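# Sort items into containers matching their sticker colors

## Task

Put every item into the container whose color is the same as the color of the sticker on that item.

## Robot and tools

Setup: four identical i2rt Big YAM arms, named arm1, arm2, arm3 and arm4. Each has six revolute joints, a two-finger gripper and a wrist camera (arm1_cam_wrist to arm4_cam_wrist). Four fixed room cameras also watch the scene: cam_room_a1, cam_room_a2, cam_room_b1 and cam_room_b2. Loose objects may occasionally be nudged by an outside disturbance.

Frame: every pose uses one shared scene frame in metres. Its origin is on the floor and +z is up. Each arm's foot (base_link) points along its own +x. The calibrated feet are: arm1 (-0.644, +1.377, +0.914) with quat_wxyz (+0.682, +0.007, +0.004, +0.731); arm2 (-0.655, -0.555, +0.928) with (+0.747, +0.002, +0.000, -0.665); arm3 (+0.651, -1.332, +0.868) with (+0.663, -0.004, -0.006, -0.748); arm4 (+0.648, +0.477, +0.879) with (+0.687, +0.001, +0.003, +0.727). A hand can reach roughly 1.0 m from the joint1 axis. The hand point sits between the finger pads, about 1 cm short of the tips. The fingers point along the hand's +z, and they open and close along the hand's y. hand_target is where the hand would be at the joint targets the drive currently holds. The printed hand position grows less accurate at long reach.

Joints. All joint values are absolute targets in radians, and gripper_m is in metres.
- joint1_rad, -2.879 to 2.879: turns the arm about its foot; positive is counter-clockwise seen from above, and 0 faces the foot's +x.
- joint2_rad, 0 to 3.141: shoulder. At 0 the upper arm lies back, roughly level; increasing it raises the arm, then brings it forward.
- joint3_rad, 0 to 3.019: elbow. 0 is fully folded; larger values open it.
- joint4_rad, -1.692 to 1.57: hand pitch; positive tips the fingers up.
- joint5_rad, -1.57 to 1.57: sideways swing of the hand; positive goes toward the arm's right.
- joint6_rad, -2.094 to 2.094: hand roll; positive is clockwise seen from behind.
- gripper_m, 0 to 0.093: the gap between the fingertips.
The tolerances for "done" are ±0.045, 0.14, 0.09, 0.055, 0.03 and 0.035 rad, and ±0.003 m for the gripper.

move: takes optional keys arm1 to arm4 plus cameras. Each arm's value is its own object, holding "joints", "target" or both.
- "joints" maps joint names to absolute targets.
- "target" is one list of seven numbers, [x, y, z, qw, qx, qy, qz]. It is an absolute hand pose in the scene frame, with position in metres and a unit quaternion in w-x-y-z order, written as the "hand" line shows it.
- When "target" is used, "joints" may hold only gripper_m.
- "speed" (m/s, 0.002 to 0.5, default 0.25) caps the straight-line travel, and rotation is capped at twice that value in rad/s. "speed" is refused without "target".
The hand moves in a straight line from its current hand_target toward the target. Each control step clips the goal to within 100 mm and 20 degrees of the measured hand, and a hand often stops a centimetre or more off. All motions in one action start at once. All hand paths finish together, at the pace of the slowest. A path lasts 0.5 to 10 s, and an action at most 15 s. Paths do not avoid obstacles or other arms. Joints move at different rates, so a joint-space move can sweep wide. An arm left out of a call receives nothing new, but it may still be pushing toward an older target. cameras lists the images wanted: omitted, null or ["all"] returns every camera, and [] returns none. A move with no action simply reports the state.

wait: seconds from 0 to 10, plus cameras as in move. Nothing new is commanded. zoom_image: camera name and region [x0, y0, x1, y1] in pixels, with origin at the top-left and at most 504 by 504. Only cameras present in the latest images can be zoomed. read_manual: returns the URDF licence texts. finished_scene: the current scene number as an integer; it closes the scene for good, so call it only once the goal is met and will stay met without the robot.

Refusals: an out-of-range value gets the call refused. After a refusal, or a stop that interrupts a call, any later move, wait and finished_scene calls in the same reply are skipped. An unknown key makes a call invalid, but later calls still run.

Results: per arm you get joint_positions, Joint velocities (rad/s, gripper in m/s; "within noise" means effectively still), joint torques (N m), hand, hand_target, joint_status, hand_status and on_its_own. Torques include gravity and carry offsets; readings 3 and 4 flip sign beyond ±28. The "move" line gives each moved arm as "done" or its worst status. An arm under "as last shown" was not commanded. The "pictures" line gives the image order. Status words:
- off_target: came to rest short and may still push.
- time_out: the joints hold nearby targets; on_its_own lists those still moving, and "held at" shows the target, not the reading.
- "joint command not followed" or "pose unreachable": a self- or arm-collision check blocked the motion. Those joints then read not_followed, and the arm may keep trying.
- limit_stop_at_motor_heat: re-send the target.
The world keeps running while you reply, and arms hold their last command meanwhile.

Gripper: with a hard object held at full force, gripper_m reads up to 0.005 m below the object's width, or on some units up to 0.002 m above. Closed on nothing it reads 0.000 to 0.003. A target about 0.005 m below the first-contact reading gives full force (roughly 50 to 64 N per pad). To release, command a gap well above the reading.

Avoid: dropping items, letting go while moving, and knocking anything out of the work area or onto the floor (that ends the scene). Avoid hard contact or squeezing between arms, including one gripper closing on another's fingers. No state line reports arm-to-arm contact, and the collision check can react too late. Arms do not stop on contact and can push hard. Long pushing, stretched poses or held loads heat motors; MOTOR HOT appears at 85 °C. At 100 °C an OVER-TEMPERATURE FAULT drops that arm for 30 to 60 s or more. To relieve a stuck push, command the joint to its reported position.

Each tool is called after "Call:" as a command line: name --argument value for each argument, lists and objects as JSON in quotes; but a table of rows of numbers goes row by row, as --pt "numbers of a row", without its own name.

## Session

Call:
move --arm1 '{"joints": {"joint1_rad": 1.785, "joint2_rad": 0.341, "joint3_rad": 0.894, "joint4_rad": -0.853, "joint5_rad": 0, "joint6_rad": 0, "gripper_m": 0.093}}' --arm2 '{"joints": {"joint1_rad": -1.39, "joint2_rad": 0.341, "joint3_rad": 0.894, "joint4_rad": -0.853, "joint5_rad": 0, "joint6_rad": 0, "gripper_m": 0.093}}' --arm3 '{"joints": {"joint1_rad": 1.65, "joint2_rad": 0.341, "joint3_rad": 0.894, "joint4_rad": -0.853, "joint5_rad": 0, "joint6_rad": 0, "gripper_m": 0.093}}' --arm4 '{"joints": {"joint1_rad": -1.48, "joint2_rad": 0.341, "joint3_rad": 0.894, "joint4_rad": -0.853, "joint5_rad": 0, "joint6_rad": 0, "gripper_m": 0.093}}' --cameras '["arm1_cam_wrist", "arm2_cam_wrist", "arm3_cam_wrist", "arm4_cam_wrist"]'

Scene clock: 1.97 s.
Joint torques (N m): arm1=[-1.08 4.6 11.89 2.73 0.06 -0.07] | arm2=[0.32 0.56 10.48 3.43 0.02 0.21] | arm3=[2.08 2.49 9.62 2.24 0.01 -0.11] | arm4=[0.67 1.2 9.24 2.25 0.09 -0.08]
Motor temperatures (°C): arm1=[20 23 28 23 21 21 21] | arm2=[23 24 27 22 22 20 23] | arm3=[24 23 24 23 24 23 23] | arm4=[22 22 25 22 24 21 24]
Heat: arm1: hottest joint3_rad 28 °C; arm2: hottest joint3_rad 27 °C; arm3: hottest joint1_rad 24 °C; arm4: hottest joint3_rad 25 °C.
move: arm1 done; arm2 done; arm3 done; arm4 done
Joint velocities: within noise
arm1.joint_positions: joint1_rad=+1.779 joint2_rad=+0.345 joint3_rad=+0.880 joint4_rad=-0.875 joint5_rad=-0.002 joint6_rad=+0.008 gripper_m=+0.09306
arm1.joint_status: all done
arm1.hand: x=-0.8764 y=+1.3083 z=+1.3524 quat_wxyz=(+0.080, +0.805, +0.111, -0.577) (m; scene frame)
arm1.hand_target: x=-0.8746 y=+1.3073 z=+1.3665 quat_wxyz=(+0.082, +0.792, +0.115, -0.593) (m; scene frame)
arm1.hand_status: not commanded
arm2.joint_positions: joint1_rad=-1.386 joint2_rad=+0.353 joint3_rad=+0.898 joint4_rad=-0.873 joint5_rad=-0.001 joint6_rad=-0.015 gripper_m=+0.09310
arm2.joint_status: all done
arm2.hand: x=-0.8942 y=-0.6306 z=+1.3710 quat_wxyz=(-0.082, -0.804, -0.129, +0.575) (m; scene frame)
arm2.hand_target: x=-0.8928 y=-0.6288 z=+1.3767 quat_wxyz=(-0.087, -0.796, -0.120, +0.586) (m; scene frame)
arm2.hand_status: not commanded
arm3.joint_positions: joint1_rad=+1.639 joint2_rad=+0.345 joint3_rad=+0.886 joint4_rad=-0.863 joint5_rad=+0.000 joint6_rad=+0.007 gripper_m=+0.09307
arm3.joint_status: all done
arm3.hand: x=+0.8993 y=-1.3390 z=+1.3091 quat_wxyz=(-0.585, -0.020, -0.811, +0.019) (m; scene frame)
arm3.hand_target: x=+0.8979 y=-1.3362 z=+1.3169 quat_wxyz=(-0.594, -0.013, -0.804, +0.018) (m; scene frame)
arm3.hand_status: not commanded
arm4.joint_positions: joint1_rad=-1.478 joint2_rad=+0.354 joint3_rad=+0.885 joint4_rad=-0.873 joint5_rad=+0.000 joint6_rad=+0.014 gripper_m=+0.09310
arm4.joint_status: all done
arm4.hand: x=+0.8985 y=+0.5158 z=+1.3142 quat_wxyz=(-0.572, +0.056, -0.817, -0.046) (m; scene frame)
arm4.hand_target: x=+0.8951 y=+0.5148 z=+1.3269 quat_wxyz=(-0.590, +0.060, -0.804, -0.042) (m; scene frame)
arm4.hand_status: not commanded
pictures: arm1_cam_wrist, arm2_cam_wrist, arm3_cam_wrist, arm4_cam_wrist
Images, in order (width x height): arm1_cam_wrist 672x504, arm2_cam_wrist 672x504, arm3_cam_wrist 672x504, arm4_cam_wrist 672x504.

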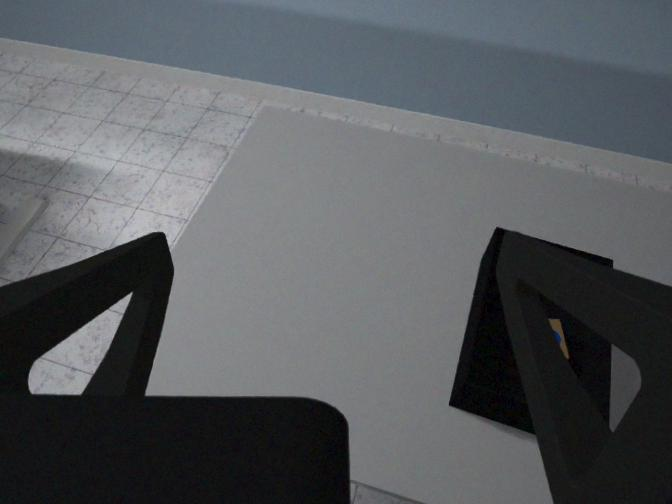

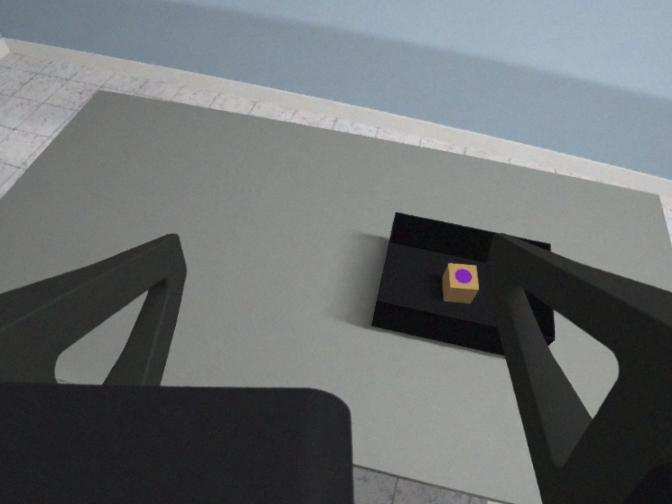

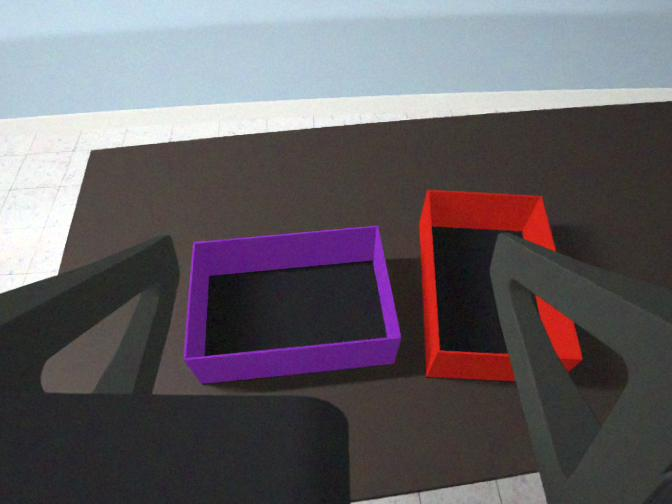

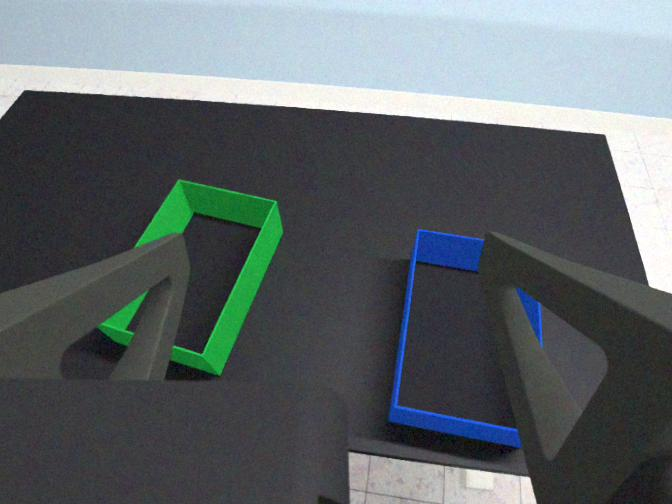

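Call:
move --arm1 '{"target": [-1.234, 1.601, 0.905, 0.0159, -0.9796, 0.1815, 0.0857], "speed": 0.35}' --arm2 '{"target": [-1.303, -0.510, 0.90, 0.003, -0.9956, 0.0348, 0.0871], "speed": 0.35}' --arm3 '{"joints": {"joint1_rad": -1.986, "joint2_rad": 0.672, "joint3_rad": 1.110, "joint4_rad": -1.60}}' --arm4 '{"joints": {"joint1_rad": 0.899, "joint2_rad": 0.672, "joint3_rad": 1.110, "joint4_rad": -1.60}}' --cameras '["arm1_cam_wrist", "arm2_cam_wrist"]'

Scene clock: 15.37 s.
Joint torques (N m): arm1=[-1.96 -18.14 13.46 0.25 0.08 0.09] | arm2=[0.03 -22.01 13.18 0.42 0.14 0.22] | arm3=[0.56 -1.61 11.92 0.39 -0.04 -0.1] | arm4=[1.08 -1.55 10.45 0.42 0.12 -0.05]
Motor temperatures (°C): arm1=[20 23 31 23 21 21 21] | arm2=[23 24 29 22 22 20 23] | arm3=[24 23 26 23 24 23 23] | arm4=[22 22 26 22 24 21 24]
Heat: arm1: hottest joint3_rad 31 °C; arm2: hottest joint3_rad 29 °C; arm3: hottest joint3_rad 26 °C; arm4: hottest joint3_rad 26 °C.
move: arm1 off_target; arm2 off_target; arm3 done; arm4 done
Joint velocities: within noise
arm1.joint_positions: joint1_rad=+1.148 joint2_rad=+2.095 joint3_rad=+1.474 joint4_rad=-0.842 joint5_rad=+0.002 joint6_rad=-0.004 gripper_m=+0.09306
arm1.joint_status: not commanded
arm1.hand: x=-1.2135 y=+1.5886 z=+0.8810 quat_wxyz=(-0.011, +0.983, -0.174, -0.061) (m; scene frame)
arm1.hand_target: x=-1.2327 y=+1.6006 z=+0.9056 quat_wxyz=(-0.016, +0.980, -0.181, -0.086) (m; scene frame)
arm1.hand_status: off_target (0.034 m and 3.1 deg from the pose sent, 0.643 m and 70.5 deg at the start)
arm2.joint_positions: joint1_rad=-1.750 joint2_rad=+2.122 joint3_rad=+1.527 joint4_rad=-0.828 joint5_rad=-0.007 joint6_rad=-0.015 gripper_m=+0.09309
arm2.joint_status: not commanded
arm2.hand: x=-1.2846 y=-0.5168 z=+0.8875 quat_wxyz=(+0.001, -0.997, +0.023, +0.073) (m; scene frame)
arm2.hand_target: x=-1.3021 y=-0.5100 z=+0.9003 quat_wxyz=(+0.003, -0.996, +0.035, +0.087) (m; scene frame)
arm2.hand_status: off_target (0.023 m and 2.1 deg from the pose sent, 0.635 m and 64.5 deg at the start)
arm3.joint_positions: joint1_rad=-1.975 joint2_rad=+0.680 joint3_rad=+1.072 joint4_rad=-1.593 joint5_rad=+0.001 joint6_rad=+0.004 gripper_m=+0.09307
arm3.joint_status: all done
arm3.hand: x=+0.4675 y=-1.2201 z=+1.2039 quat_wxyz=(+0.042, -0.949, +0.259, +0.175) (m; scene frame)
arm3.hand_target: x=+0.4690 y=-1.2184 z=+1.2217 quat_wxyz=(+0.047, -0.945, +0.260, +0.193) (m; scene frame)
arm3.hand_status: not commanded
arm4.joint_positions: joint1_rad=+0.896 joint2_rad=+0.683 joint3_rad=+1.080 joint4_rad=-1.590 joint5_rad=-0.001 joint6_rad=+0.012 gripper_m=+0.09310
arm4.joint_status: all done
arm4.hand: x=+0.4754 y=+0.6026 z=+1.2208 quat_wxyz=(-0.053, +0.934, -0.305, -0.181) (m; scene frame)
arm4.hand_target: x=+0.4772 y=+0.6009 z=+1.2354 quat_wxyz=(-0.059, +0.933, -0.297, -0.195) (m; scene frame)
arm4.hand_status: not commanded
pictures: arm1_cam_wrist, arm2_cam_wrist
Images, in order (width x height): arm1_cam_wrist 672x504, arm2_cam_wrist 672x504.

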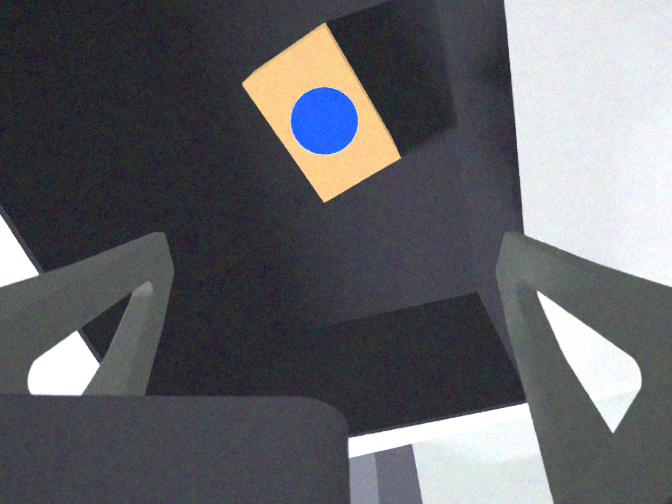

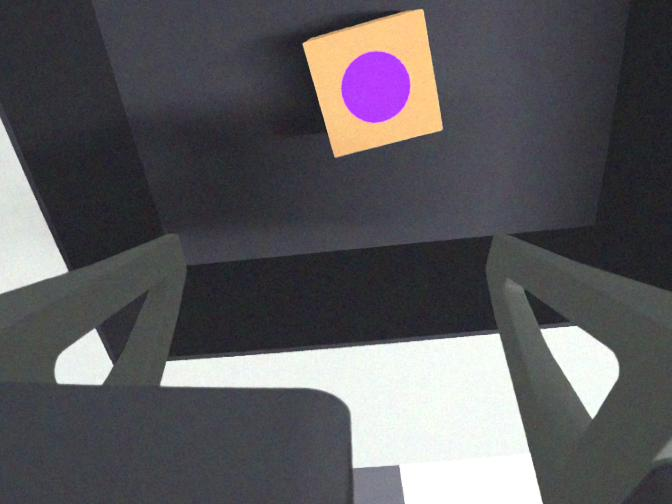

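Call:
move --arm1 '{"target": [-1.251, 1.602, 0.771, -0.0057, -0.9941, -0.0652, 0.087], "speed": 0.2}' --arm2 '{"target": [-1.332, -0.491, 0.766, -0.0076, -0.9924, -0.0869, 0.0869], "speed": 0.2}' --cameras '["arm1_cam_wrist", "arm2_cam_wrist"]'

Scene clock: 38.00 s.
Joint torques (N m): arm1=[-2.61 -17.61 12.08 0.99 -0.03 -0.08] | arm2=[-0.15 -22.3 11.97 1.5 -0.26 -0.07] | arm3=[0.5 -1.67 11.89 0.4 -0.03 -0.1] | arm4=[0.91 -1.38 10.33 0.27 0.1 -0.08]
Motor temperatures (°C): arm1=[20 24 34 23 21 21 21] | arm2=[23 26 33 22 22 20 23] | arm3=[24 23 30 23 24 23 23] | arm4=[22 22 31 22 24 21 24]
Heat: arm1: hottest joint3_rad 34 °C; arm2: hottest joint3_rad 33 °C; arm3: hottest joint3_rad 30 °C; arm4: hottest joint3_rad 31 °C.
move: arm1 off_target; arm2 off_target
Joint velocities: within noise
arm1.joint_positions: joint1_rad=+1.139 joint2_rad=+2.325 joint3_rad=+1.528 joint4_rad=-0.685 joint5_rad=-0.081 joint6_rad=-0.487 gripper_m=+0.09304
arm1.joint_status: not commanded
arm1.hand: x=-1.2300 y=+1.5853 z=+0.7663 quat_wxyz=(+0.017, +0.996, +0.064, -0.065) (m; scene frame)
arm1.hand_target: x=-1.2498 y=+1.6018 z=+0.7720 quat_wxyz=(+0.005, +0.994, +0.065, -0.087) (m; scene frame)
arm1.hand_status: off_target (0.027 m and 2.8 deg from the pose sent, 0.117 m and 27.7 deg at the start)
arm2.joint_positions: joint1_rad=-1.785 joint2_rad=+2.385 joint3_rad=+1.651 joint4_rad=-0.698 joint5_rad=-0.047 joint6_rad=-0.261 gripper_m=+0.09309
arm2.joint_status: not commanded
arm2.hand: x=-1.3135 y=-0.4983 z=+0.7685 quat_wxyz=(-0.009, -0.994, -0.083, +0.071) (m; scene frame)
arm2.hand_target: x=-1.3311 y=-0.4910 z=+0.7666 quat_wxyz=(-0.007, -0.992, -0.087, +0.087) (m; scene frame)
arm2.hand_status: off_target (0.020 m and 1.9 deg from the pose sent, 0.133 m and 12.8 deg at the start)
arm3, arm4: as last shown
arm3.hand: x=+0.4676 y=-1.2201 z=+1.2040 quat_wxyz=(+0.042, -0.949, +0.259, +0.175) (m; scene frame)
arm3.hand_target: x=+0.4690 y=-1.2184 z=+1.2218 quat_wxyz=(+0.048, -0.945, +0.260, +0.194) (m; scene frame)
arm4.hand_target: x=+0.4771 y=+0.6009 z=+1.2354 quat_wxyz=(-0.059, +0.933, -0.297, -0.195) (m; scene frame)
pictures: arm1_cam_wrist, arm2_cam_wrist
Images, in order (width x height): arm1_cam_wrist 672x504, arm2_cam_wrist 672x504.

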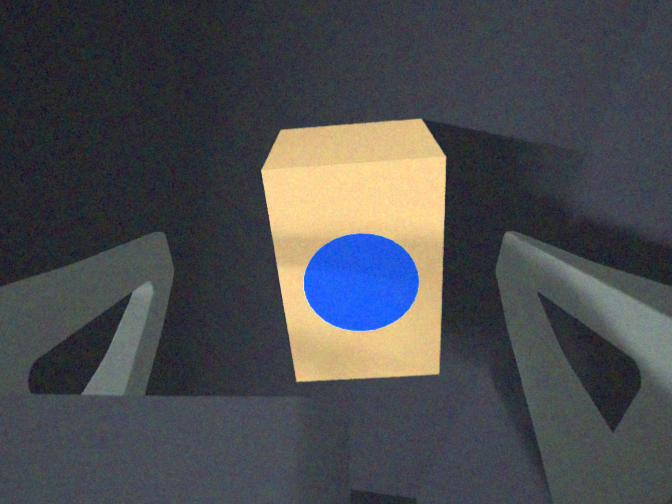

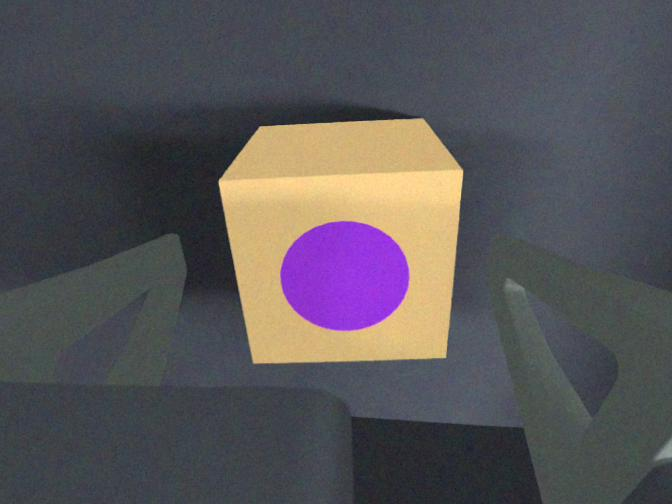

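Call:
move --arm1 '{"joints": {"gripper_m": 0.03}}' --arm2 '{"joints": {"gripper_m": 0.035}}' --cameras '[]'

Call:
move --arm1 '{"target": [-1.21, 1.58, 0.94, -0.0057, -0.9941, -0.0652, 0.087], "speed": 0.25}' --arm2 '{"target": [-1.28, -0.50, 0.94, -0.0076, -0.9924, -0.0869, 0.0869], "speed": 0.25}' --cameras '["arm1_cam_wrist", "arm2_cam_wrist"]'

Call:
move --arm1 '{"joints": {"joint1_rad": -2.248, "joint2_rad": 0.672, "joint3_rad": 1.110, "joint4_rad": -1.60, "joint5_rad": 0, "joint6_rad": 0}}' --arm2 '{"joints": {"joint1_rad": 0.918, "joint2_rad": 0.672, "joint3_rad": 1.110, "joint4_rad": -1.60, "joint5_rad": 0, "joint6_rad": 0}}' --cameras '[]'

Call:
move --arm1 '{"target": [0.015, 0.915, 1.10, 0.2308, 0.2901, 0.9259, -0.0723], "speed": 0.35}' --arm2 '{"target": [0.010, -0.951, 1.095, 0.2332, 0.2577, 0.9355, -0.0642], "speed": 0.35}' --cameras '["arm1_cam_wrist", "arm2_cam_wrist"]'

Scene clock: 46.37 s.
Joint torques (N m): arm1=[-2.55 -16.73 11.82 1.09 -0.09 -0.09] | arm2=[-0.03 -22.3 11.93 1.5 -0.19 -0.07] | arm3=[0.5 -1.61 11.89 0.42 -0.03 -0.09] | arm4=[1.03 -1.79 10.41 0.38 0.09 -0.09]
Motor temperatures (°C): arm1=[20 25 34 23 21 21 21] | arm2=[23 26 34 22 22 20 23] | arm3=[24 23 30 23 24 23 23] | arm4=[22 22 32 22 24 21 24]
Heat: arm1: hottest joint3_rad 34 °C; arm2: hottest joint3_rad 34 °C; arm3: hottest joint3_rad 30 °C; arm4: hottest joint3_rad 32 °C.
move: arm1 off_target; arm2 off_target
Joint velocities: within noise
arm1.joint_positions: joint1_rad=+1.136 joint2_rad=+2.325 joint3_rad=+1.530 joint4_rad=-0.683 joint5_rad=-0.080 joint6_rad=-0.492 gripper_m=+0.04188
arm1.joint_status: gripper_m off_target (ended at +0.04191, target +0.03000)
arm1.hand: x=-1.2303 y=+1.5874 z=+0.7666 quat_wxyz=(+0.016, +0.996, +0.065, -0.066) (m; scene frame)
arm1.hand_target: x=-1.2500 y=+1.6018 z=+0.7721 quat_wxyz=(+0.005, +0.994, +0.065, -0.087) (m; scene frame)
arm1.hand_status: not commanded
arm2.joint_positions: joint1_rad=-1.785 joint2_rad=+2.385 joint3_rad=+1.651 joint4_rad=-0.698 joint5_rad=-0.049 joint6_rad=-0.263 gripper_m=+0.05303
arm2.joint_status: gripper_m off_target (ended at +0.05305, target +0.03500)
arm2.hand: x=-1.3137 y=-0.4986 z=+0.7687 quat_wxyz=(-0.010, -0.994, -0.084, +0.071) (m; scene frame)
arm2.hand_target: x=-1.3310 y=-0.4911 z=+0.7665 quat_wxyz=(-0.007, -0.992, -0.087, +0.087) (m; scene frame)
arm2.hand_status: not commanded
arm3: as last shown
arm4.joint_positions: joint1_rad=+0.896 joint2_rad=+0.682 joint3_rad=+1.080 joint4_rad=-1.590 joint5_rad=-0.001 joint6_rad=+0.012 gripper_m=+0.09310
arm4.joint_status: not commanded
arm4.hand: x=+0.4754 y=+0.6026 z=+1.2209 quat_wxyz=(-0.053, +0.933, -0.305, -0.181) (m; scene frame)
arm4.hand_target: x=+0.4772 y=+0.6009 z=+1.2355 quat_wxyz=(-0.059, +0.933, -0.297, -0.195) (m; scene frame)
arm4.hand_status: not commanded
pictures: none
No camera images: "cameras" was empty.

Scene clock: 47.87 s.
Joint torques (N m): arm1=[-1.2 -16.26 9.62 0.35 -0.03 0.06] | arm2=[0.44 -21.25 8.92 0.64 -0.17 -0.02] | arm3=[0.67 -1.55 11.89 0.43 -0.04 -0.1] | arm4=[1.03 -1.32 10.41 0.34 0.13 -0.1]
Motor temperatures (°C): arm1=[20 25 34 23 21 21 21] | arm2=[23 26 34 22 22 20 23] | arm3=[24 23 31 23 24 23 23] | arm4=[22 22 32 22 24 21 24]
Heat: arm1: hottest joint3_rad 34 °C; arm2: hottest joint3_rad 34 °C; arm3: hottest joint3_rad 31 °C; arm4: hottest joint3_rad 32 °C.
move: arm1 done; arm2 off_target
Joint velocities: within noise
arm1.joint_positions: joint1_rad=+1.136 joint2_rad=+1.986 joint3_rad=+1.462 joint4_rad=-0.902 joint5_rad=-0.080 joint6_rad=-0.492 gripper_m=+0.04188
arm1.joint_status: not commanded
arm1.hand: x=-1.2111 y=+1.5806 z=+0.9393 quat_wxyz=(+0.005, +0.994, +0.066, -0.090) (m; scene frame)
arm1.hand_target: x=-1.2099 y=+1.5799 z=+0.9401 quat_wxyz=(+0.006, +0.994, +0.065, -0.087) (m; scene frame)
arm1.hand_status: done (0.001 m and 0.4 deg from the pose sent, 0.175 m and 2.7 deg at the start)
arm2.joint_positions: joint1_rad=-1.785 joint2_rad=+2.022 joint3_rad=+1.538 joint4_rad=-0.886 joint5_rad=-0.049 joint6_rad=-0.263 gripper_m=+0.05303
arm2.joint_status: not commanded
arm2.hand: x=-1.2879 y=-0.5017 z=+0.9500 quat_wxyz=(-0.004, -0.991, -0.085, +0.102) (m; scene frame)
arm2.hand_target: x=-1.2800 y=-0.5001 z=+0.9401 quat_wxyz=(-0.008, -0.992, -0.087, +0.087) (m; scene frame)
arm2.hand_status: off_target (0.013 m and 1.7 deg from the pose sent, 0.175 m and 1.8 deg at the start)
arm3, arm4: as last shown
pictures: arm1_cam_wrist, arm2_cam_wrist
Images, in order (width x height): arm1_cam_wrist 672x504, arm2_cam_wrist 672x504.

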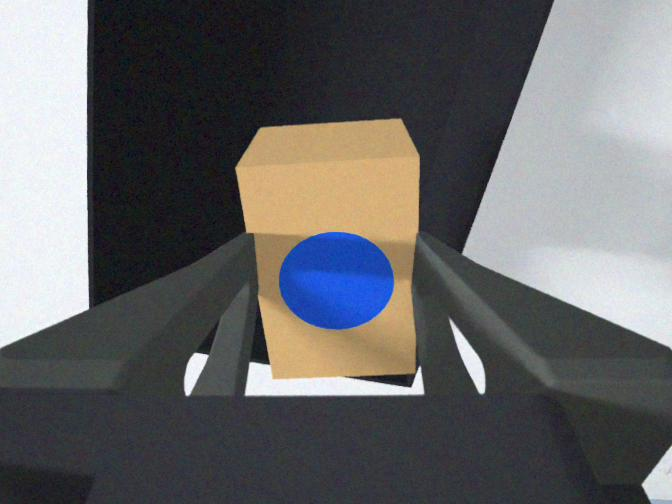

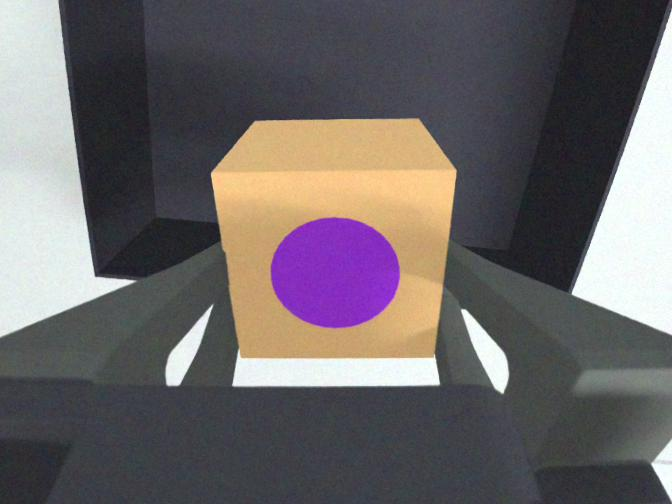

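Scene clock: 50.33 s.
Joint torques (N m): arm1=[-2.02 2.02 10.62 0.59 0 0.11] | arm2=[1.03 -1.2 9.48 1.1 0.13 0.22] | arm3=[0.56 -1.61 11.89 0.42 -0.04 -0.09] | arm4=[0.79 -1.96 10.43 0.21 0.13 -0.06]
Motor temperatures (°C): arm1=[20 25 34 23 21 21 21] | arm2=[23 26 33 22 22 20 23] | arm3=[24 23 31 23 24 23 23] | arm4=[22 22 32 22 24 21 24]
Heat: arm1: hottest joint3_rad 34 °C; arm2: hottest joint3_rad 33 °C; arm3: hottest joint3_rad 31 °C; arm4: hottest joint3_rad 32 °C.
move: arm1 done; arm2 done
Joint velocities: within noise
arm1.joint_positions: joint1_rad=-2.242 joint2_rad=+0.673 joint3_rad=+1.107 joint4_rad=-1.590 joint5_rad=+0.002 joint6_rad=-0.007 gripper_m=+0.04195
arm1.joint_status: all done
arm1.hand: x=-0.4625 y=+1.2547 z=+1.2661 quat_wxyz=(-0.188, -0.287, -0.937, +0.064) (m; scene frame)
arm1.hand_target: x=-0.4649 y=+1.2551 z=+1.2669 quat_wxyz=(-0.186, -0.293, -0.936, +0.062) (m; scene frame)
arm1.hand_status: not commanded
arm2.joint_positions: joint1_rad=+0.913 joint2_rad=+0.671 joint3_rad=+1.120 joint4_rad=-1.588 joint5_rad=-0.003 joint6_rad=-0.015 gripper_m=+0.05298
arm2.joint_status: all done
arm2.hand: x=-0.4717 y=-0.6668 z=+1.2898 quat_wxyz=(-0.207, -0.254, -0.943, +0.055) (m; scene frame)
arm2.hand_target: x=-0.4742 y=-0.6648 z=+1.2839 quat_wxyz=(-0.196, -0.260, -0.944, +0.052) (m; scene frame)
arm2.hand_status: not commanded
arm3, arm4: as last shown
pictures: none
No camera images: "cameras" was empty.

Scene clock: 53.20 s.
Joint torques (N m): arm1=[-2.96 -21.25 17.47 0.61 -0.02 0.08] | arm2=[1.26 -23.77 16.8 1.11 0.15 0.22] | arm3=[0.5 -1.55 11.93 0.44 -0.04 -0.09] | arm4=[1.14 -1.44 10.33 0.24 0.1 -0.1]
Motor temperatures (°C): arm1=[20 25 34 23 21 21 21] | arm2=[23 26 34 22 22 20 23] | arm3=[24 23 31 23 24 23 23] | arm4=[22 22 33 22 24 21 24]
Heat: arm1: hottest joint3_rad 34 °C; arm2: hottest joint3_rad 34 °C; arm3: hottest joint3_rad 31 °C; arm4: hottest joint3_rad 33 °C.
move: arm1 off_target; arm2 off_target
Joint velocities: within noise
arm1.joint_positions: joint1_rad=-2.244 joint2_rad=+2.203 joint3_rad=+2.171 joint4_rad=-1.098 joint5_rad=-0.008 joint6_rad=-0.007 gripper_m=+0.04195
arm1.joint_status: not commanded
arm1.hand: x=+0.0071 y=+0.9305 z=+1.0638 quat_wxyz=(-0.202, -0.286, -0.935, +0.063) (m; scene frame)
arm1.hand_target: x=+0.0130 y=+0.9164 z=+1.1001 quat_wxyz=(-0.231, -0.290, -0.926, +0.073) (m; scene frame)
arm1.hand_status: off_target (0.040 m and 3.6 deg from the pose sent, 0.609 m and 5.1 deg at the start)
arm2.joint_positions: joint1_rad=+0.913 joint2_rad=+2.102 joint3_rad=+1.957 joint4_rad=-0.975 joint5_rad=+0.001 joint6_rad=-0.014 gripper_m=+0.05298
arm2.joint_status: not commanded
arm2.hand: x=-0.0065 y=-0.9459 z=+1.0736 quat_wxyz=(-0.215, -0.254, -0.941, +0.060) (m; scene frame)
arm2.hand_target: x=+0.0085 y=-0.9503 z=+1.0951 quat_wxyz=(-0.234, -0.258, -0.935, +0.064) (m; scene frame)
arm2.hand_status: off_target (0.027 m and 2.3 deg from the pose sent, 0.592 m and 3.3 deg at the start)
arm3, arm4: as last shown
pictures: arm1_cam_wrist, arm2_cam_wrist
Images, in order (width x height): arm1_cam_wrist 672x504, arm2_cam_wrist 672x504.

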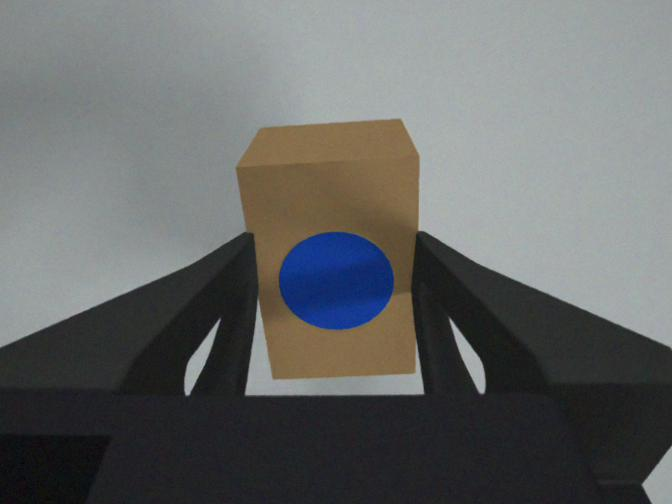

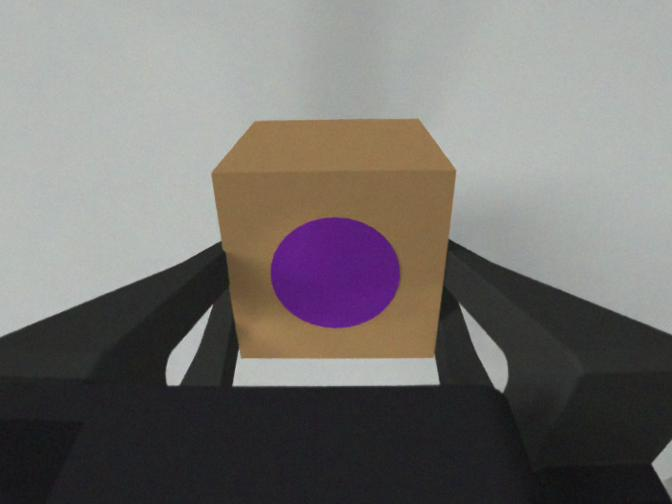

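Call:
move --arm1 '{"target": [0.015, 0.915, 0.985, 0.2308, 0.2901, 0.9259, -0.0723], "speed": 0.07}' --arm2 '{"target": [0.005, -0.948, 0.985, 0.2332, 0.2577, 0.9355, -0.0642], "speed": 0.07}' --cameras '[]'

Call:
move --arm1 '{"joints": {"gripper_m": 0.047}}' --arm2 '{"joints": {"gripper_m": 0.058}}' --cameras '["arm1_cam_wrist", "arm2_cam_wrist"]'

Scene clock: 61.80 s.
Joint torques (N m): arm1=[-2.26 -17.49 8.46 1.57 0.04 0.1] | arm2=[1.08 -20.31 8.08 2.44 0.15 0.18] | arm3=[0.62 -1.38 11.9 0.43 -0.04 -0.1] | arm4=[0.67 -1.85 10.3 0.25 0.11 -0.07]
Motor temperatures (°C): arm1=[20 25 35 23 21 21 22] | arm2=[23 27 33 22 22 20 23] | arm3=[24 23 32 23 24 23 23] | arm4=[22 22 34 22 24 21 24]
Heat: arm1: hottest joint3_rad 35 °C; arm2: hottest joint3_rad 33 °C; arm3: hottest joint3_rad 32 °C; arm4: hottest joint3_rad 34 °C.
move: arm1 off_target; arm2 off_target
Joint velocities: within noise
arm1.joint_positions: joint1_rad=-2.245 joint2_rad=+2.203 joint3_rad=+2.053 joint4_rad=-0.853 joint5_rad=-0.010 joint6_rad=-0.007 gripper_m=+0.04181
arm1.joint_status: not commanded
arm1.hand: x=+0.0254 y=+0.9169 z=+1.0339 quat_wxyz=(-0.261, -0.281, -0.920, +0.081) (m; scene frame)
arm1.hand_target: x=+0.0137 y=+0.9163 z=+0.9861 quat_wxyz=(-0.231, -0.290, -0.926, +0.072) (m; scene frame)
arm1.hand_status: off_target (0.050 m and 3.8 deg from the pose sent, 0.081 m and 3.6 deg at the start)
arm2.joint_positions: joint1_rad=+0.913 joint2_rad=+2.114 joint3_rad=+1.857 joint4_rad=-0.751 joint5_rad=+0.001 joint6_rad=-0.011 gripper_m=+0.05298
arm2.joint_status: not commanded
arm2.hand: x=+0.0102 y=-0.9558 z=+1.0426 quat_wxyz=(-0.268, -0.252, -0.927, +0.075) (m; scene frame)
arm2.hand_target: x=+0.0024 y=-0.9468 z=+0.9867 quat_wxyz=(-0.233, -0.258, -0.936, +0.064) (m; scene frame)
arm2.hand_status: off_target (0.058 m and 4.3 deg from the pose sent, 0.089 m and 2.3 deg at the start)
arm3, arm4: as last shown
pictures: none
No camera images: "cameras" was empty.

Scene clock: 62.53 s.
Joint torques (N m): arm1=[-2.26 -20.13 10.92 1.47 0.07 0] | arm2=[1.26 -22.53 10.09 2.22 0.12 0.18] | arm3=[0.62 -1.67 11.95 0.44 -0.04 -0.1] | arm4=[1.03 -1.61 10.51 0.28 0.1 -0.08]
Motor temperatures (°C): arm1=[20 25 35 23 21 21 22] | arm2=[23 27 34 22 22 20 23] | arm3=[24 23 32 23 24 23 23] | arm4=[22 22 34 22 24 21 24]
Heat: arm1: hottest joint3_rad 35 °C; arm2: hottest joint3_rad 34 °C; arm3: hottest joint3_rad 32 °C; arm4: hottest joint3_rad 34 °C.
move: arm1 done; arm2 done
Joint velocities: within noise
arm1.joint_positions: joint1_rad=-2.247 joint2_rad=+2.222 joint3_rad=+2.021 joint4_rad=-0.850 joint5_rad=-0.010 joint6_rad=-0.003 gripper_m=+0.04697
arm1.joint_status: all done
arm1.hand: x=+0.0168 y=+0.9205 z=+1.0031 quat_wxyz=(-0.239, -0.286, -0.925, +0.073) (m; scene frame)
arm1.hand_target: x=+0.0137 y=+0.9163 z=+0.9863 quat_wxyz=(-0.231, -0.290, -0.926, +0.072) (m; scene frame)
arm1.hand_status: not commanded
arm2.joint_positions: joint1_rad=+0.913 joint2_rad=+2.140 joint3_rad=+1.831 joint4_rad=-0.747 joint5_rad=+0.002 joint6_rad=-0.010 gripper_m=+0.05793
arm2.joint_status: all done
arm2.hand: x=+0.0028 y=-0.9514 z=+1.0107 quat_wxyz=(-0.245, -0.254, -0.933, +0.068) (m; scene frame)
arm2.hand_target: x=+0.0024 y=-0.9468 z=+0.9868 quat_wxyz=(-0.233, -0.258, -0.936, +0.064) (m; scene frame)
arm2.hand_status: not commanded
arm3, arm4: as last shown
pictures: arm1_cam_wrist, arm2_cam_wrist
Images, in order (width x height): arm1_cam_wrist 672x504, arm2_cam_wrist 672x504.

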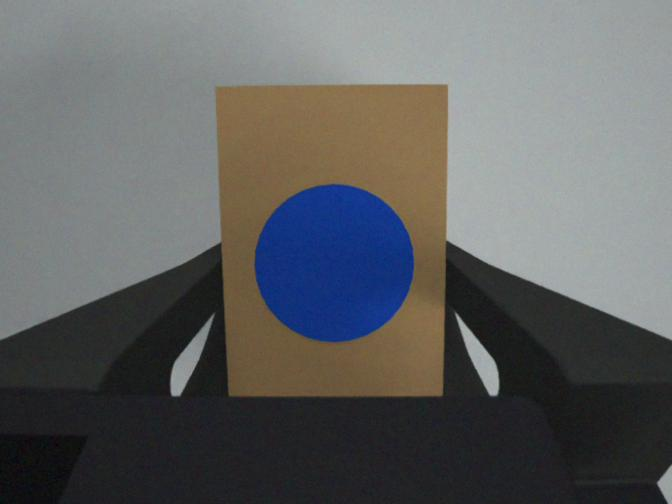

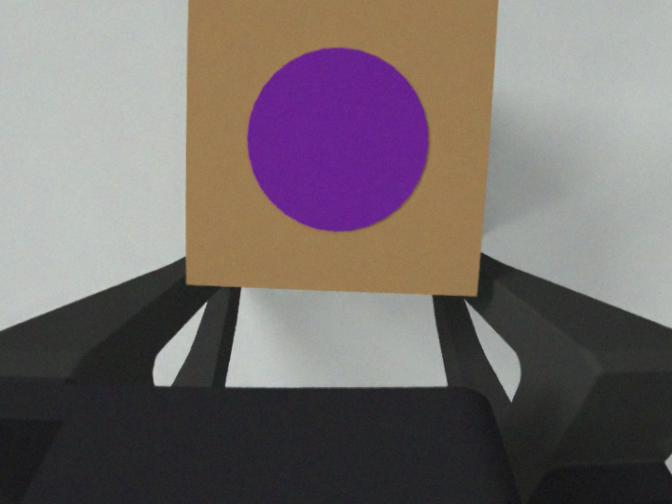

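Call:
move --arm1 '{"joints": {"gripper_m": 0.093}}' --arm2 '{"joints": {"gripper_m": 0.093}}' --cameras '[]'

Call:
move --arm1 '{"target": [-0.01, 0.936, 1.09, 0.2308, 0.2901, 0.9259, -0.0723], "speed": 0.2}' --arm2 '{"target": [-0.025, -0.932, 1.09, 0.2332, 0.2577, 0.9355, -0.0642], "speed": 0.2}' --cameras '[]'

Call:
move --arm1 '{"target": [-0.35, 1.175, 1.20, 0.2308, 0.2901, 0.9259, -0.0723], "speed": 0.35}' --arm2 '{"target": [-0.40, -0.705, 1.22, 0.2332, 0.2577, 0.9355, -0.0642], "speed": 0.35}' --arm3 '{"target": [0.033, -0.985, 1.123, 0.0685, -0.9314, 0.2557, 0.2496], "speed": 0.35}' --arm4 '{"target": [0.034, 0.937, 1.091, 0.0785, -0.9204, 0.2929, 0.2466], "speed": 0.35}' --cameras '["arm3_cam_wrist", "arm4_cam_wrist"]'

Scene clock: 84.13 s.
Joint torques (N m): arm1=[-2.02 -19.6 11.06 1.61 -0.06 0.09] | arm2=[1.38 -22.77 10.1 2.19 0.12 0.17] | arm3=[0.5 -1.55 11.92 0.43 -0.04 -0.1] | arm4=[1.14 -1.44 10.43 0.4 0.1 -0.07]
Motor temperatures (°C): arm1=[20 26 34 23 21 21 21] | arm2=[23 28 34 22 22 20 23] | arm3=[24 23 33 23 24 23 23] | arm4=[22 22 35 22 24 21 24]
Heat: arm1: hottest joint3_rad 34 °C; arm2: hottest joint3_rad 34 °C; arm3: hottest joint3_rad 33 °C; arm4: hottest joint3_rad 35 °C.
move: arm1 done; arm2 done
Joint velocities: within noise
arm1.joint_positions: joint1_rad=-2.252 joint2_rad=+2.222 joint3_rad=+2.021 joint4_rad=-0.850 joint5_rad=-0.008 joint6_rad=-0.003 gripper_m=+0.09293
arm1.joint_status: all done
arm1.hand: x=+0.0144 y=+0.9172 z=+1.0031 quat_wxyz=(-0.238, -0.288, -0.924, +0.075) (m; scene frame)
arm1.hand_target: x=+0.0135 y=+0.9161 z=+0.9863 quat_wxyz=(-0.231, -0.290, -0.926, +0.072) (m; scene frame)
arm1.hand_status: not commanded
arm2.joint_positions: joint1_rad=+0.913 joint2_rad=+2.140 joint3_rad=+1.831 joint4_rad=-0.747 joint5_rad=+0.002 joint6_rad=-0.010 gripper_m=+0.09290
arm2.joint_status: all done
arm2.hand: x=+0.0028 y=-0.9514 z=+1.0107 quat_wxyz=(-0.245, -0.254, -0.933, +0.068) (m; scene frame)
arm2.hand_target: x=+0.0024 y=-0.9468 z=+0.9868 quat_wxyz=(-0.233, -0.258, -0.936, +0.064) (m; scene frame)
arm2.hand_status: not commanded
arm3.joint_positions: joint1_rad=-1.975 joint2_rad=+0.680 joint3_rad=+1.072 joint4_rad=-1.593 joint5_rad=+0.001 joint6_rad=+0.004 gripper_m=+0.09307
arm3.joint_status: not commanded
arm3.hand: x=+0.4676 y=-1.2201 z=+1.2040 quat_wxyz=(+0.042, -0.949, +0.259, +0.175) (m; scene frame)
arm3.hand_target: x=+0.4690 y=-1.2184 z=+1.2218 quat_wxyz=(+0.048, -0.945, +0.260, +0.194) (m; scene frame)
arm3.hand_status: not commanded
arm4: as last shown
pictures: none
No camera images: "cameras" was empty.

Scene clock: 85.43 s.
Joint torques (N m): arm1=[-2.02 -20.31 13.18 0.76 0 0.03] | arm2=[1.08 -22.36 11.63 1.18 0.06 0.16] | arm3=[0.44 -1.49 11.92 0.4 -0.04 -0.1] | arm4=[0.79 -1.49 10.36 0.24 0.1 -0.05]
Motor temperatures (°C): arm1=[20 26 34 23 21 21 21] | arm2=[23 28 34 22 22 20 23] | arm3=[24 23 33 23 24 23 23] | arm4=[22 22 35 22 24 21 24]
Heat: arm1: hottest joint3_rad 34 °C; arm2: hottest joint3_rad 34 °C; arm3: hottest joint3_rad 33 °C; arm4: hottest joint3_rad 35 °C.
move: arm1 off_target; arm2 done
Joint velocities: within noise
arm1.joint_positions: joint1_rad=-2.252 joint2_rad=+2.095 joint3_rad=+2.014 joint4_rad=-0.999 joint5_rad=-0.008 joint6_rad=-0.002 gripper_m=+0.09293
arm1.joint_status: not commanded
arm1.hand: x=-0.0130 y=+0.9370 z=+1.0796 quat_wxyz=(-0.225, -0.290, -0.927, +0.071) (m; scene frame)
arm1.hand_target: x=-0.0102 y=+0.9360 z=+1.0900 quat_wxyz=(-0.231, -0.290, -0.926, +0.072) (m; scene frame)
arm1.hand_status: off_target (0.011 m and 0.7 deg from the pose sent, 0.092 m and 1.0 deg at the start)
arm2.joint_positions: joint1_rad=+0.913 joint2_rad=+1.991 joint3_rad=+1.825 joint4_rad=-0.893 joint5_rad=+0.002 joint6_rad=-0.010 gripper_m=+0.09290
arm2.joint_status: not commanded
arm2.hand: x=-0.0253 y=-0.9349 z=+1.0988 quat_wxyz=(-0.243, -0.254, -0.934, +0.068) (m; scene frame)
arm2.hand_target: x=-0.0252 y=-0.9321 z=+1.0899 quat_wxyz=(-0.233, -0.258, -0.935, +0.064) (m; scene frame)
arm2.hand_status: done (0.009 m and 1.3 deg from the pose sent, 0.086 m and 1.5 deg at the start)
arm3, arm4: as last shown
pictures: none
No camera images: "cameras" was empty.

Scene clock: 88.00 s.
Joint torques (N m): arm1=[-2.08 -2.2 11.4 0.87 -0.02 0.05] | arm2=[1.49 -2.96 10.18 1.18 0.16 0.21] | arm3=[2.43 -22.24 14.01 0.64 0.13 0.03] | arm4=[0.62 -23.3 12.78 0.4 -0.08 -0.09]
Motor temperatures (°C): arm1=[20 26 34 23 21 21 21] | arm2=[23 28 34 22 22 20 23] | arm3=[24 23 33 23 24 23 23] | arm4=[22 22 36 22 24 21 24]
Heat: arm1: hottest joint3_rad 34 °C; arm2: hottest joint3_rad 34 °C; arm3: hottest joint3_rad 33 °C; arm4: hottest joint3_rad 36 °C.
move: arm1 done; arm2 off_target; arm3 off_target; arm4 off_target
Joint velocities: within noise
arm1.joint_positions: joint1_rad=-2.252 joint2_rad=+0.931 joint3_rad=+1.019 joint4_rad=-1.136 joint5_rad=-0.008 joint6_rad=-0.002 gripper_m=+0.09293
arm1.joint_status: not commanded
arm1.hand: x=-0.3495 y=+1.1742 z=+1.2043 quat_wxyz=(-0.240, -0.289, -0.924, +0.076) (m; scene frame)
arm1.hand_target: x=-0.3501 y=+1.1750 z=+1.2000 quat_wxyz=(-0.231, -0.290, -0.926, +0.072) (m; scene frame)
arm1.hand_status: done (0.004 m and 1.1 deg from the pose sent, 0.430 m and 0.7 deg at the start)
arm2.joint_positions: joint1_rad=+0.925 joint2_rad=+0.780 joint3_rad=+0.966 joint4_rad=-1.231 joint5_rad=+0.008 joint6_rad=+0.000 gripper_m=+0.09290
arm2.joint_status: not commanded
arm2.hand: x=-0.3983 y=-0.7088 z=+1.2311 quat_wxyz=(-0.250, -0.254, -0.932, +0.070) (m; scene frame)
arm2.hand_target: x=-0.4001 y=-0.7050 z=+1.2202 quat_wxyz=(-0.233, -0.258, -0.935, +0.064) (m; scene frame)
arm2.hand_status: off_target (0.012 m and 2.2 deg from the pose sent, 0.456 m and 1.4 deg at the start)
arm3.joint_positions: joint1_rad=-1.964 joint2_rad=+1.872 joint3_rad=+1.815 joint4_rad=-1.033 joint5_rad=+0.025 joint6_rad=+0.018 gripper_m=+0.09307
arm3.joint_status: not commanded
arm3.hand: x=+0.0489 y=-0.9829 z=+1.0941 quat_wxyz=(+0.064, -0.937, +0.260, +0.225) (m; scene frame)
arm3.hand_target: x=+0.0344 y=-0.9858 z=+1.1231 quat_wxyz=(+0.068, -0.931, +0.256, +0.250) (m; scene frame)
arm3.hand_status: off_target (0.033 m and 3.0 deg from the pose sent, 0.501 m and 9.3 deg at the start)
arm4.joint_positions: joint1_rad=+0.880 joint2_rad=+2.055 joint3_rad=+1.992 joint4_rad=-1.016 joint5_rad=-0.004 joint6_rad=-0.011 gripper_m=+0.09310
arm4.joint_status: not commanded
arm4.hand: x=+0.0402 y=+0.9258 z=+1.0734 quat_wxyz=(-0.073, +0.923, -0.298, -0.233) (m; scene frame)
arm4.hand_target: x=+0.0348 y=+0.9364 z=+1.0910 quat_wxyz=(-0.079, +0.920, -0.293, -0.247) (m; scene frame)
arm4.hand_status: off_target (0.022 m and 1.8 deg from the pose sent, 0.569 m and 8.3 deg at the start)
pictures: arm3_cam_wrist, arm4_cam_wrist
Images, in order (width x height): arm3_cam_wrist 672x504, arm4_cam_wrist 672x504.

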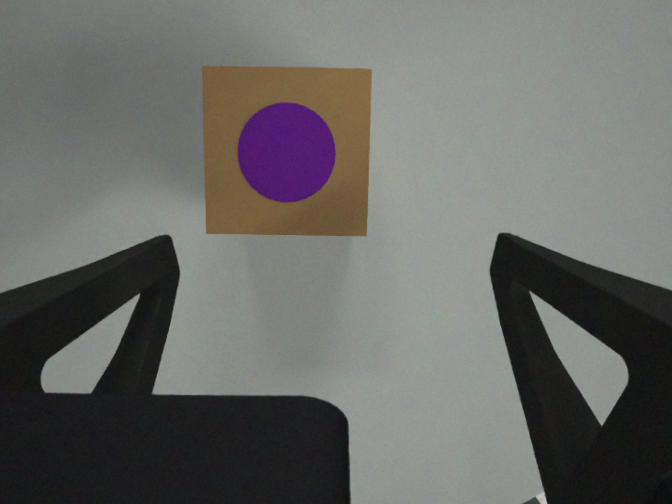

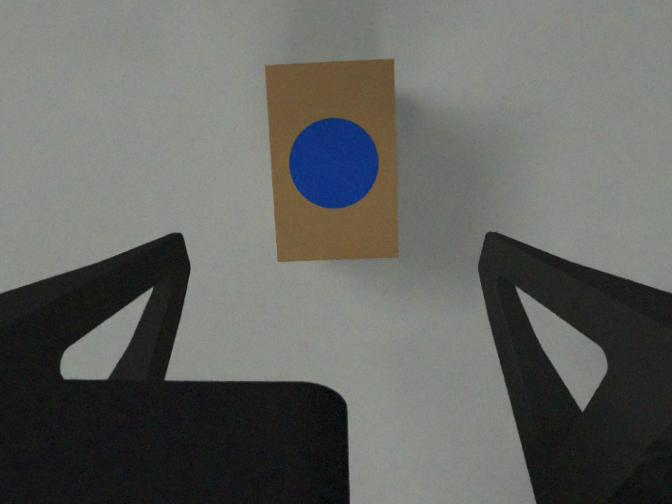

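Call:
move --arm3 '{"target": [0.0004, -0.983, 1.061, 0.0685, -0.9314, 0.2557, 0.2496], "speed": 0.12}' --arm4 '{"target": [0.012, 0.951, 1.029, 0.0785, -0.9204, 0.2929, 0.2466], "speed": 0.12}' --cameras '["arm3_cam_wrist", "arm4_cam_wrist"]'

Scene clock: 105.57 s.
Joint torques (N m): arm1=[-1.67 -1.96 11.4 0.91 -0.02 0.06] | arm2=[1.49 -3.02 10.18 1.21 0.15 0.22] | arm3=[2.43 -23.06 12.77 1.48 0.15 0.03] | arm4=[0.62 -24.47 12.46 1.24 -0.02 -0.05]
Motor temperatures (°C): arm1=[20 26 35 23 21 21 21] | arm2=[23 27 34 22 22 20 23] | arm3=[24 24 32 23 24 23 23] | arm4=[22 24 40 22 24 21 24]
Heat: arm1: hottest joint3_rad 35 °C; arm2: hottest joint3_rad 34 °C; arm3: hottest joint3_rad 32 °C; arm4: hottest joint3_rad 40 °C.
move: arm3 off_target; arm4 off_target
Joint velocities: within noise
arm1, arm2: as last shown
arm2.hand_target: x=-0.4001 y=-0.7050 z=+1.2202 quat_wxyz=(-0.233, -0.257, -0.936, +0.064) (m; scene frame)
arm3.joint_positions: joint1_rad=-1.942 joint2_rad=+1.967 joint3_rad=+1.815 joint4_rad=-0.943 joint5_rad=+0.035 joint6_rad=+0.035 gripper_m=+0.09307
arm3.joint_status: not commanded
arm3.hand: x=+0.0187 y=-0.9829 z=+1.0389 quat_wxyz=(+0.064, -0.938, +0.259, +0.223) (m; scene frame)
arm3.hand_target: x=+0.0016 y=-0.9837 z=+1.0614 quat_wxyz=(+0.068, -0.931, +0.256, +0.250) (m; scene frame)
arm3.hand_status: off_target (0.029 m and 3.2 deg from the pose sent, 0.059 m and 3.0 deg at the start)
arm4.joint_positions: joint1_rad=+0.880 joint2_rad=+2.148 joint3_rad=+1.995 joint4_rad=-0.947 joint5_rad=-0.004 joint6_rad=-0.012 gripper_m=+0.09310
arm4.joint_status: not commanded
arm4.hand: x=+0.0248 y=+0.9368 z=+1.0138 quat_wxyz=(-0.070, +0.925, -0.298, -0.223) (m; scene frame)
arm4.hand_target: x=+0.0132 y=+0.9502 z=+1.0295 quat_wxyz=(-0.079, +0.920, -0.293, -0.247) (m; scene frame)
arm4.hand_status: off_target (0.024 m and 2.9 deg from the pose sent, 0.058 m and 1.8 deg at the start)
pictures: arm3_cam_wrist, arm4_cam_wrist
Images, in order (width x height): arm3_cam_wrist 672x504, arm4_cam_wrist 672x504.

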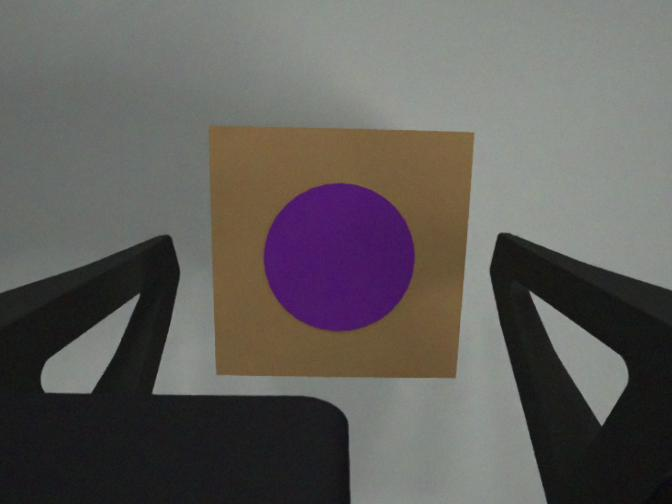

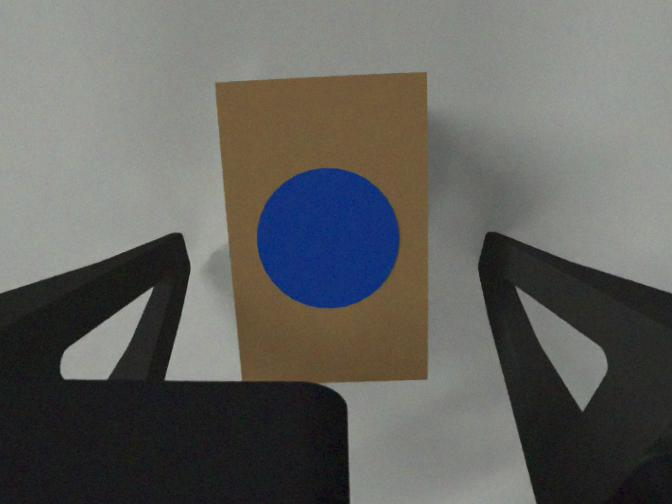

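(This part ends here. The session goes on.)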